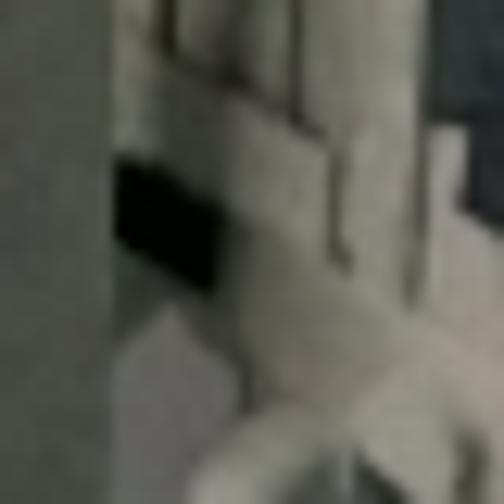

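>>> move --arm2 '{"joints":{"joint1_rad":-0.5696,"joint2_rad":2.0833,"joint3_rad":0,"joint4_rad":0.8916,"joint5_rad":-1.8489,"joint6_rad":-0.0934,"joint7_rad":1.3253},"min_time_s":2}' --arm3 '{"joints":{"joint1_rad":-0.4506,"joint2_rad":1.6664,"joint3_rad":0,"joint4_rad":1.3252,"joint5_rad":0,"joint6_rad":0.1501,"joint7_rad":-0.5186},"min_time_s":2}' --cameras '["cam_low","cam_high","arm2_cam_wrist"]'

>>> zoom_image --camera "arm2_cam_wrist" --region '[380, 190, 500, 310]'

>>> zoom_image --camera "cam_low" --region '[440, 200, 560, 360]'

>>> zoom_image --camera "cam_low" --region '[230, 200, 310, 310]'

Scene clock: 2603.30 s.
Joint torques (N m): arm1=[-1.6 -14.62 -0.01 -0.32 0.21 0.1 0.25] | arm2=[-3.66 -36.47 0.69 -8.69 0.9 1.48 0.16] | arm3=[3.49 -22.48 -0.03 -1.43 -0.47 -0.57 0.08] | arm4=[3.36 -28.82 0.51 -0.78 -0.02 -0.34 -0.24]
Motor temperatures (°C): arm1=[31 41 28 34 46 35 43] | arm2=[39 43 33 32 34 39 44] | arm3=[36 41 33 34 36 46 37] | arm4=[36 52 32 35 46 41 48]
Flange force (N): arm1=[-2.9 2.5 -2.6] | arm2=no reading | arm3=[7.3 -1.6 5.0] | arm4=[-9.1 7.5 33.4]
move: arm2 done; arm3 done
Joint velocities: within noise
arm1, arm4: as last shown
arm2.joint_positions: joint1_rad=-0.570 joint2_rad=+2.083 joint3_rad=+0.000 joint4_rad=+0.892 joint5_rad=-1.849 joint6_rad=-0.093 joint7_rad=+1.325 hand_index_mcp=+0.816 hand_index_abd=+0.012 hand_index_pip=+0.628 hand_index_dip=-0.537 hand_middle_mcp=+0.820 hand_middle_abd=+0.011 hand_middle_pip=+0.626 hand_middle_dip=-0.543 hand_ring_mcp=+0.753 hand_ring_abd=+0.000 hand_ring_pip=+0.577 hand_ring_dip=-0.605 hand_thumb_cmc=+0.952 hand_thumb_axl=+0.676 hand_thumb_mcp=+0.224 hand_thumb_ipl=+0.169 hand_current_limit=+0.750 hand_speed=-0.600
arm2.joint_status: all done
arm2.hand_state: blocked,goal,blocked,blocked,blocked,goal,blocked,blocked,goal,goal,goal,goal,goal,goal,goal,goal
arm2.index_mcp_current_ma: 323
arm2.index_abd_current_ma: 48
arm2.index_pip_current_ma: 251
arm2.index_dip_current_ma: 347
arm2.middle_mcp_current_ma: 342
arm2.middle_abd_current_ma: 44
arm2.middle_pip_current_ma: 244
arm2.middle_dip_current_ma: 320
arm2.ring_mcp_current_ma: -5
arm2.ring_abd_current_ma: 2
arm2.ring_pip_current_ma: 3
arm2.ring_dip_current_ma: 14
arm2.thumb_cmc_current_ma: 8
arm2.thumb_axl_current_ma: -9
arm2.thumb_mcp_current_ma: -13
arm2.thumb_ipl_current_ma: 5
arm2.hand_goal_index_mcp: 0.754
arm2.hand_goal_index_abd: 0.000
arm2.hand_goal_index_pip: 0.576
arm2.hand_goal_index_dip: -0.608
arm2.hand_goal_middle_mcp: 0.754
arm2.hand_goal_middle_abd: 0.000
arm2.hand_goal_middle_pip: 0.576
arm2.hand_goal_middle_dip: -0.608
arm2.hand_goal_ring_mcp: 0.754
arm2.hand_goal_ring_abd: 0.000
arm2.hand_goal_ring_pip: 0.576
arm2.hand_goal_ring_dip: -0.608
arm2.hand_goal_thumb_cmc: 0.950
arm2.hand_goal_thumb_axl: 0.678
arm2.hand_goal_thumb_mcp: 0.226
arm2.hand_goal_thumb_ipl: 0.168
arm2.hand: x=+0.0618 y=+0.4316 z=+0.2395 quat_wxyz=(+0.055, +0.705, +0.705, +0.056) (m; scene frame)
arm3.joint_positions: joint1_rad=-0.451 joint2_rad=+1.666 joint3_rad=+0.000 joint4_rad=+1.325 joint5_rad=+0.000 joint6_rad=+0.150 joint7_rad=-0.519 hand_index_mcp=+0.763 hand_index_abd=+0.001 hand_index_pip=+0.578 hand_index_dip=+0.697 hand_middle_mcp=+0.764 hand_middle_abd=-0.001 hand_middle_pip=+0.579 hand_middle_dip=+0.696 hand_ring_mcp=+0.767 hand_ring_abd=+0.000 hand_ring_pip=+0.582 hand_ring_dip=+0.697 hand_thumb_cmc=-0.569 hand_thumb_axl=+0.686 hand_thumb_mcp=-0.377 hand_thumb_ipl=-0.581 hand_current_limit=+0.100 hand_speed=-0.700
arm3.joint_status: all done
arm3.hand_state: goal,goal,goal,goal,goal,goal,goal,goal,goal,goal,goal,goal,goal,goal,blocked,blocked
arm3.index_mcp_current_ma: 11
arm3.index_abd_current_ma: 0
arm3.index_pip_current_ma: 2
arm3.index_dip_current_ma: 0
arm3.middle_mcp_current_ma: 14
arm3.middle_abd_current_ma: -1
arm3.middle_pip_current_ma: 3
arm3.middle_dip_current_ma: 0
arm3.ring_mcp_current_ma: 19
arm3.ring_abd_current_ma: 0
arm3.ring_pip_current_ma: 5
arm3.ring_dip_current_ma: 1
arm3.thumb_cmc_current_ma: 1
arm3.thumb_axl_current_ma: 11
arm3.thumb_mcp_current_ma: 275
arm3.thumb_ipl_current_ma: 122
arm3.hand_goal_index_mcp: 0.754
arm3.hand_goal_index_abd: 0.000
arm3.hand_goal_index_pip: 0.576
arm3.hand_goal_index_dip: 0.696
arm3.hand_goal_middle_mcp: 0.754
arm3.hand_goal_middle_abd: 0.000
arm3.hand_goal_middle_pip: 0.576
arm3.hand_goal_middle_dip: 0.696
arm3.hand_goal_ring_mcp: 0.754
arm3.hand_goal_ring_abd: 0.000
arm3.hand_goal_ring_pip: 0.576
arm3.hand_goal_ring_dip: 0.696
arm3.hand_goal_thumb_cmc: -0.570
arm3.hand_goal_thumb_axl: 0.678
arm3.hand_goal_thumb_mcp: -0.450
arm3.hand_goal_thumb_ipl: -0.620
arm3.hand: x=+0.0670 y=-0.0769 z=+0.4153 quat_wxyz=(+0.005, +0.707, +0.707, +0.004) (m; scene frame)
arm4.joint_positions: joint1_rad=-0.536 joint2_rad=+1.959 joint3_rad=+0.000 joint4_rad=+0.991 joint5_rad=+2.211 joint6_rad=-0.169 joint7_rad=-1.178 hand_index_mcp=+0.753 hand_index_abd=+0.000 hand_index_pip=+0.577 hand_index_dip=+0.696 hand_middle_mcp=+0.778 hand_middle_abd=+0.036 hand_middle_pip=+0.620 hand_middle_dip=-0.527 hand_ring_mcp=+0.753 hand_ring_abd=+0.000 hand_ring_pip=+0.577 hand_ring_dip=+0.696 hand_thumb_cmc=+0.713 hand_thumb_axl=+0.677 hand_thumb_mcp=+0.945 hand_thumb_ipl=+0.488 hand_current_limit=+0.750 hand_speed=-0.600
arm4.hand_state: goal,goal,goal,goal,blocked,blocked,blocked,blocked,goal,goal,goal,goal,goal,goal,goal,goal
arm4.middle_mcp_current_ma: 59
arm4.middle_abd_current_ma: 80
arm4.hand: x=+0.0381 y=-0.4633 z=+0.2419 quat_wxyz=(+0.000, +0.002, +0.997, +0.077) (m; scene frame)
pictures: arm2_cam_wrist, cam_high, cam_low
camera_calibration:
arm2_cam_wrist: T_world_to_cam=[[0.616399, -0.785555, 0.0543608, 0.326924], [-0.649889, -0.468535, 0.598431, 0.0570997], [-0.44463, -0.404201, -0.799328, 0.518258], [0, 0, 0, 1]] pos_world=[0.0660259, 0.493051, 0.362316]

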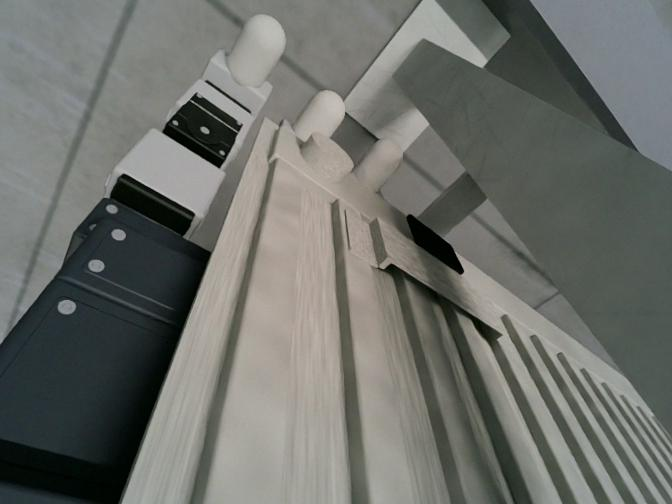

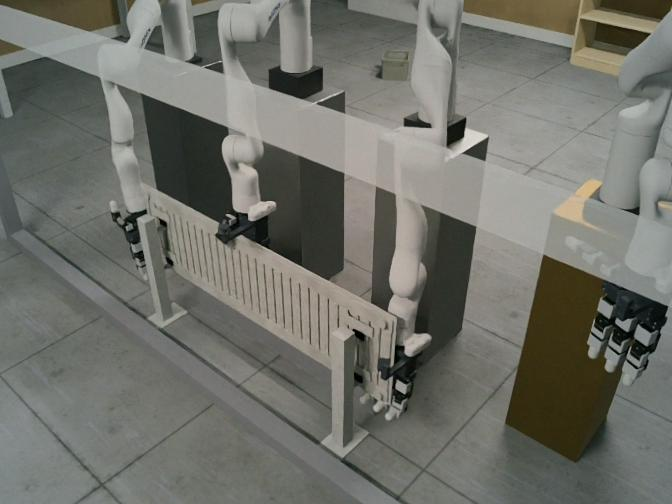

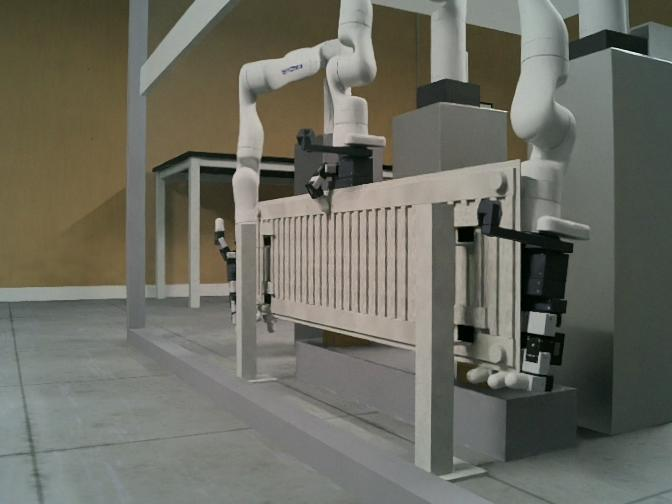

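Scaled by 4.200.

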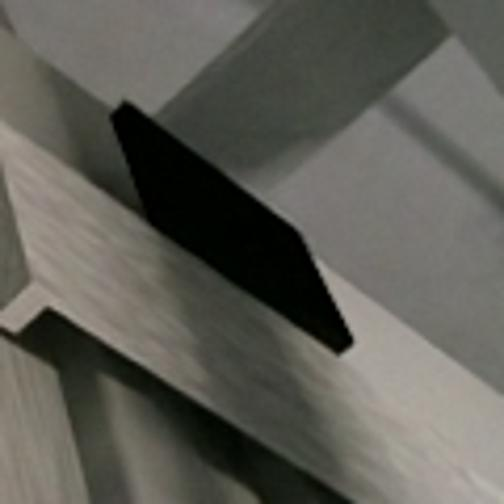

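Scaled by 3.150.

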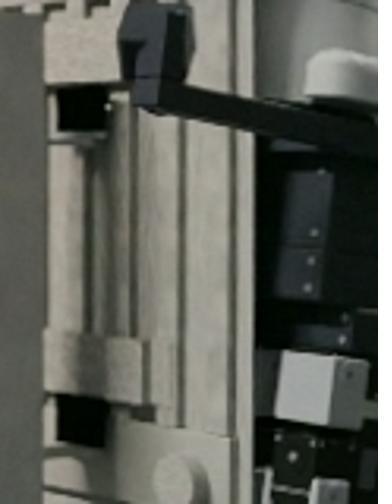

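Scaled by 4.582.

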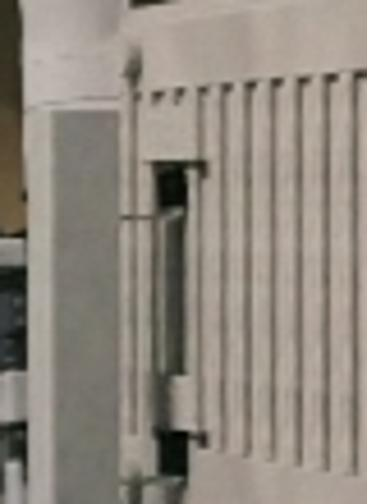

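>>> move --arm2 '{"joints":{"joint1_rad":-0.5698,"joint2_rad":2.0595,"joint3_rad":0,"joint4_rad":0.9310,"joint5_rad":-1.6825,"joint6_rad":-0.0904,"joint7_rad":1.1579},"min_time_s":2}' --arm3 '{"joints":{"joint1_rad":-0.4506,"joint2_rad":1.6471,"joint3_rad":0,"joint4_rad":1.3469,"joint5_rad":0,"joint6_rad":0.1477,"joint7_rad":-0.5186},"min_time_s":2}' --arm4 '{"joints":{"joint1_rad":-0.5363,"joint2_rad":1.9351,"joint3_rad":0,"joint4_rad":1.0290,"joint5_rad":2.1567,"joint6_rad":-0.1594,"joint7_rad":-1.1252},"min_time_s":2}' --cameras '["cam_low","cam_high","arm2_cam_wrist"]'

>>> zoom_image --camera "arm2_cam_wrist" --region '[370, 190, 530, 350]'

>>> zoom_image --camera "cam_low" --region '[440, 200, 560, 360]'

>>> zoom_image --camera "cam_low" --region '[230, 200, 310, 310]'

Scene clock: 2625.03 s.
Joint torques (N m): arm1=[-1.58 -14.53 -0.07 -0.35 0.24 0.15 0.27] | arm2=[-4.33 -38.08 0.01 -7.63 0.82 0.97 0.13] | arm3=[3.12 -21.06 -0.79 -0.82 -0.49 -0.37 0.08] | arm4=[3.87 -29.31 1.27 -0.58 -0.03 -0.03 -0.32]
Motor temperatures (°C): arm1=[31 41 28 34 46 35 43] | arm2=[39 43 33 32 34 39 44] | arm3=[36 41 33 34 36 46 37] | arm4=[36 51 32 35 46 41 48]
Flange force (N): arm1=[-3.0 2.2 -2.8] | arm2=no reading | arm3=[7.0 -0.4 3.0] | arm4=[-8.4 8.1 34.1]
move: arm2 done; arm3 done; arm4 done
Joint velocities: within noise
arm1: as last shown
arm2.joint_positions: joint1_rad=-0.570 joint2_rad=+2.060 joint3_rad=+0.000 joint4_rad=+0.931 joint5_rad=-1.683 joint6_rad=-0.090 joint7_rad=+1.158 hand_index_mcp=+0.817 hand_index_abd=+0.012 hand_index_pip=+0.629 hand_index_dip=-0.537 hand_middle_mcp=+0.821 hand_middle_abd=+0.011 hand_middle_pip=+0.628 hand_middle_dip=-0.543 hand_ring_mcp=+0.753 hand_ring_abd=+0.000 hand_ring_pip=+0.577 hand_ring_dip=-0.605 hand_thumb_cmc=+0.952 hand_thumb_axl=+0.676 hand_thumb_mcp=+0.224 hand_thumb_ipl=+0.169 hand_current_limit=+0.750 hand_speed=-0.600
arm2.joint_status: all done
arm2.hand_state: blocked,goal,blocked,blocked,blocked,goal,blocked,blocked,goal,goal,goal,goal,goal,goal,goal,goal
arm2.index_mcp_current_ma: 325
arm2.index_abd_current_ma: 48
arm2.index_pip_current_ma: 258
arm2.index_dip_current_ma: 347
arm2.middle_mcp_current_ma: 345
arm2.middle_abd_current_ma: 45
arm2.middle_pip_current_ma: 254
arm2.middle_dip_current_ma: 320
arm2.ring_mcp_current_ma: -5
arm2.ring_abd_current_ma: 2
arm2.ring_pip_current_ma: 3
arm2.ring_dip_current_ma: 14
arm2.thumb_cmc_current_ma: 8
arm2.thumb_axl_current_ma: -9
arm2.thumb_mcp_current_ma: -13
arm2.thumb_ipl_current_ma: 5
arm2.hand_goal_index_mcp: 0.754
arm2.hand_goal_index_abd: 0.000
arm2.hand_goal_index_pip: 0.576
arm2.hand_goal_index_dip: -0.608
arm2.hand_goal_middle_mcp: 0.754
arm2.hand_goal_middle_abd: 0.000
arm2.hand_goal_middle_pip: 0.576
arm2.hand_goal_middle_dip: -0.608
arm2.hand_goal_ring_mcp: 0.754
arm2.hand_goal_ring_abd: 0.000
arm2.hand_goal_ring_pip: 0.576
arm2.hand_goal_ring_dip: -0.608
arm2.hand_goal_thumb_cmc: 0.950
arm2.hand_goal_thumb_axl: 0.678
arm2.hand_goal_thumb_mcp: 0.226
arm2.hand_goal_thumb_ipl: 0.168
arm2.hand: x=+0.0618 y=+0.4316 z=+0.2475 quat_wxyz=(+0.055, +0.705, +0.705, +0.056) (m; scene frame)
arm3.joint_positions: joint1_rad=-0.451 joint2_rad=+1.647 joint3_rad=+0.000 joint4_rad=+1.347 joint5_rad=+0.000 joint6_rad=+0.148 joint7_rad=-0.519 hand_index_mcp=+0.764 hand_index_abd=+0.001 hand_index_pip=+0.579 hand_index_dip=+0.697 hand_middle_mcp=+0.764 hand_middle_abd=-0.001 hand_middle_pip=+0.580 hand_middle_dip=+0.696 hand_ring_mcp=+0.768 hand_ring_abd=-0.001 hand_ring_pip=+0.582 hand_ring_dip=+0.697 hand_thumb_cmc=-0.569 hand_thumb_axl=+0.685 hand_thumb_mcp=-0.377 hand_thumb_ipl=-0.581 hand_current_limit=+0.100 hand_speed=-0.700
arm3.joint_status: all done
arm3.hand_state: goal,goal,goal,goal,goal,goal,goal,goal,goal,goal,goal,goal,goal,goal,blocked,blocked
arm3.index_mcp_current_ma: 12
arm3.index_abd_current_ma: 0
arm3.index_pip_current_ma: 2
arm3.index_dip_current_ma: 0
arm3.middle_mcp_current_ma: 14
arm3.middle_abd_current_ma: 0
arm3.middle_pip_current_ma: 3
arm3.middle_dip_current_ma: 0
arm3.ring_mcp_current_ma: 20
arm3.ring_abd_current_ma: 0
arm3.ring_pip_current_ma: 5
arm3.ring_dip_current_ma: 1
arm3.thumb_cmc_current_ma: 1
arm3.thumb_axl_current_ma: 10
arm3.thumb_mcp_current_ma: 275
arm3.thumb_ipl_current_ma: 122
arm3.hand_goal_index_mcp: 0.754
arm3.hand_goal_index_abd: 0.000
arm3.hand_goal_index_pip: 0.576
arm3.hand_goal_index_dip: 0.696
arm3.hand_goal_middle_mcp: 0.754
arm3.hand_goal_middle_abd: 0.000
arm3.hand_goal_middle_pip: 0.576
arm3.hand_goal_middle_dip: 0.696
arm3.hand_goal_ring_mcp: 0.754
arm3.hand_goal_ring_abd: 0.000
arm3.hand_goal_ring_pip: 0.576
arm3.hand_goal_ring_dip: 0.696
arm3.hand_goal_thumb_cmc: -0.570
arm3.hand_goal_thumb_axl: 0.678
arm3.hand_goal_thumb_mcp: -0.450
arm3.hand_goal_thumb_ipl: -0.620
arm3.hand: x=+0.0668 y=-0.0770 z=+0.4233 quat_wxyz=(+0.005, +0.707, +0.707, +0.004) (m; scene frame)
arm4.joint_positions: joint1_rad=-0.536 joint2_rad=+1.935 joint3_rad=+0.000 joint4_rad=+1.029 joint5_rad=+2.157 joint6_rad=-0.159 joint7_rad=-1.125 hand_index_mcp=+0.753 hand_index_abd=+0.000 hand_index_pip=+0.577 hand_index_dip=+0.696 hand_middle_mcp=+0.767 hand_middle_abd=+0.037 hand_middle_pip=+0.620 hand_middle_dip=-0.525 hand_ring_mcp=+0.753 hand_ring_abd=+0.000 hand_ring_pip=+0.577 hand_ring_dip=+0.696 hand_thumb_cmc=+0.713 hand_thumb_axl=+0.677 hand_thumb_mcp=+0.945 hand_thumb_ipl=+0.488 hand_current_limit=+0.750 hand_speed=-0.600
arm4.joint_status: all done
arm4.hand_state: goal,goal,goal,goal,goal,blocked,blocked,blocked,goal,goal,goal,goal,goal,goal,goal,goal
arm4.index_mcp_current_ma: -1
arm4.index_abd_current_ma: 0
arm4.index_pip_current_ma: 1
arm4.index_dip_current_ma: 0
arm4.middle_mcp_current_ma: 29
arm4.middle_abd_current_ma: 83
arm4.middle_pip_current_ma: 121
arm4.middle_dip_current_ma: 278
arm4.ring_mcp_current_ma: -1
arm4.ring_abd_current_ma: 0
arm4.ring_pip_current_ma: 1
arm4.ring_dip_current_ma: 0
arm4.thumb_cmc_current_ma: -1
arm4.thumb_axl_current_ma: -1
arm4.thumb_mcp_current_ma: -9
arm4.thumb_ipl_current_ma: -4
arm4.hand_goal_index_mcp: 0.754
arm4.hand_goal_index_abd: 0.000
arm4.hand_goal_index_pip: 0.576
arm4.hand_goal_index_dip: 0.696
arm4.hand_goal_middle_mcp: 0.754
arm4.hand_goal_middle_abd: 0.000
arm4.hand_goal_middle_pip: 0.576
arm4.hand_goal_middle_dip: -0.608
arm4.hand_goal_ring_mcp: 0.754
arm4.hand_goal_ring_abd: 0.000
arm4.hand_goal_ring_pip: 0.576
arm4.hand_goal_ring_dip: 0.696
arm4.hand_goal_thumb_cmc: 0.714
arm4.hand_goal_thumb_axl: 0.678
arm4.hand_goal_thumb_mcp: 0.950
arm4.hand_goal_thumb_ipl: 0.490
arm4.hand: x=+0.0377 y=-0.4646 z=+0.2499 quat_wxyz=(+0.000, +0.003, +0.997, +0.075) (m; scene frame)
pictures: arm2_cam_wrist, cam_high, cam_low
camera_calibration:
arm2_cam_wrist: T_world_to_cam=[[0.616308, -0.785621, 0.0544448, 0.326418], [-0.649976, -0.468424, 0.598423, 0.0522197], [-0.44463, -0.404201, -0.799328, 0.524612], [0, 0, 0, 1]] pos_world=[0.0660259, 0.492951, 0.370316]

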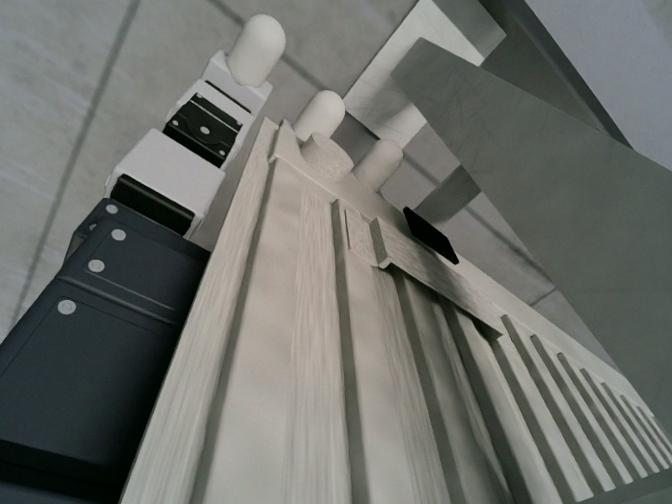

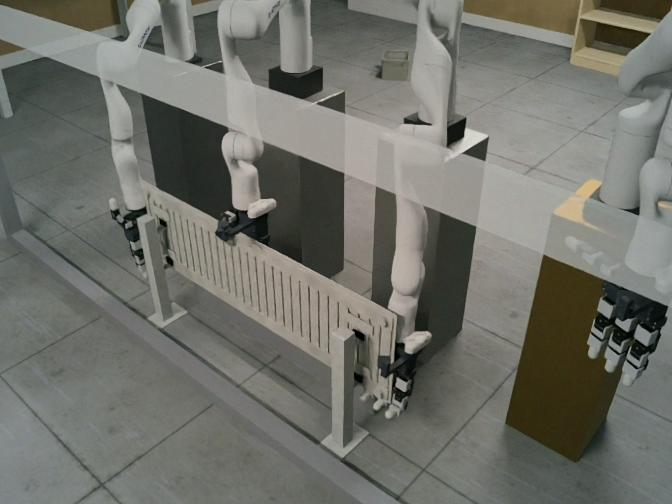

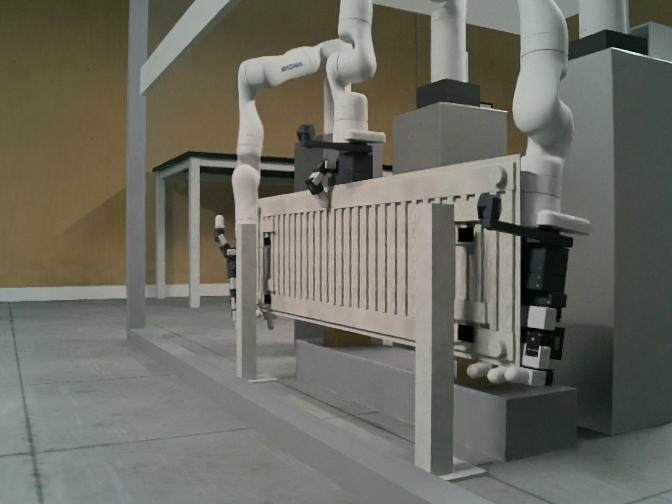

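Scaled by 3.150.

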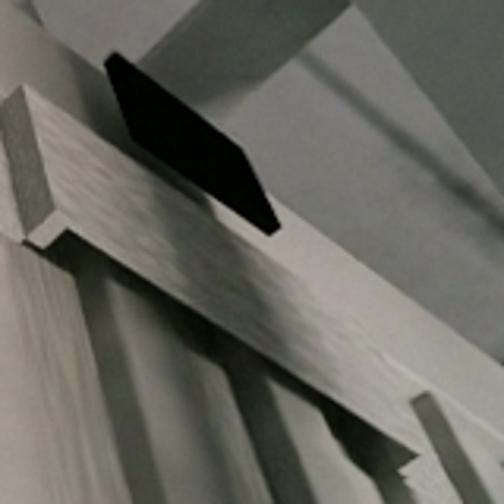

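Scaled by 3.150.

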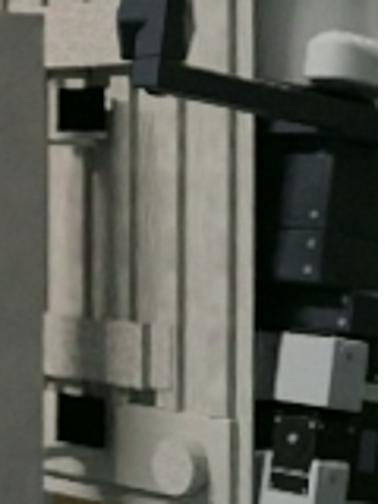

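Scaled by 4.582.

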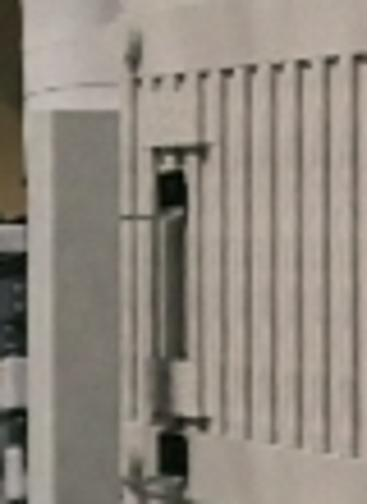

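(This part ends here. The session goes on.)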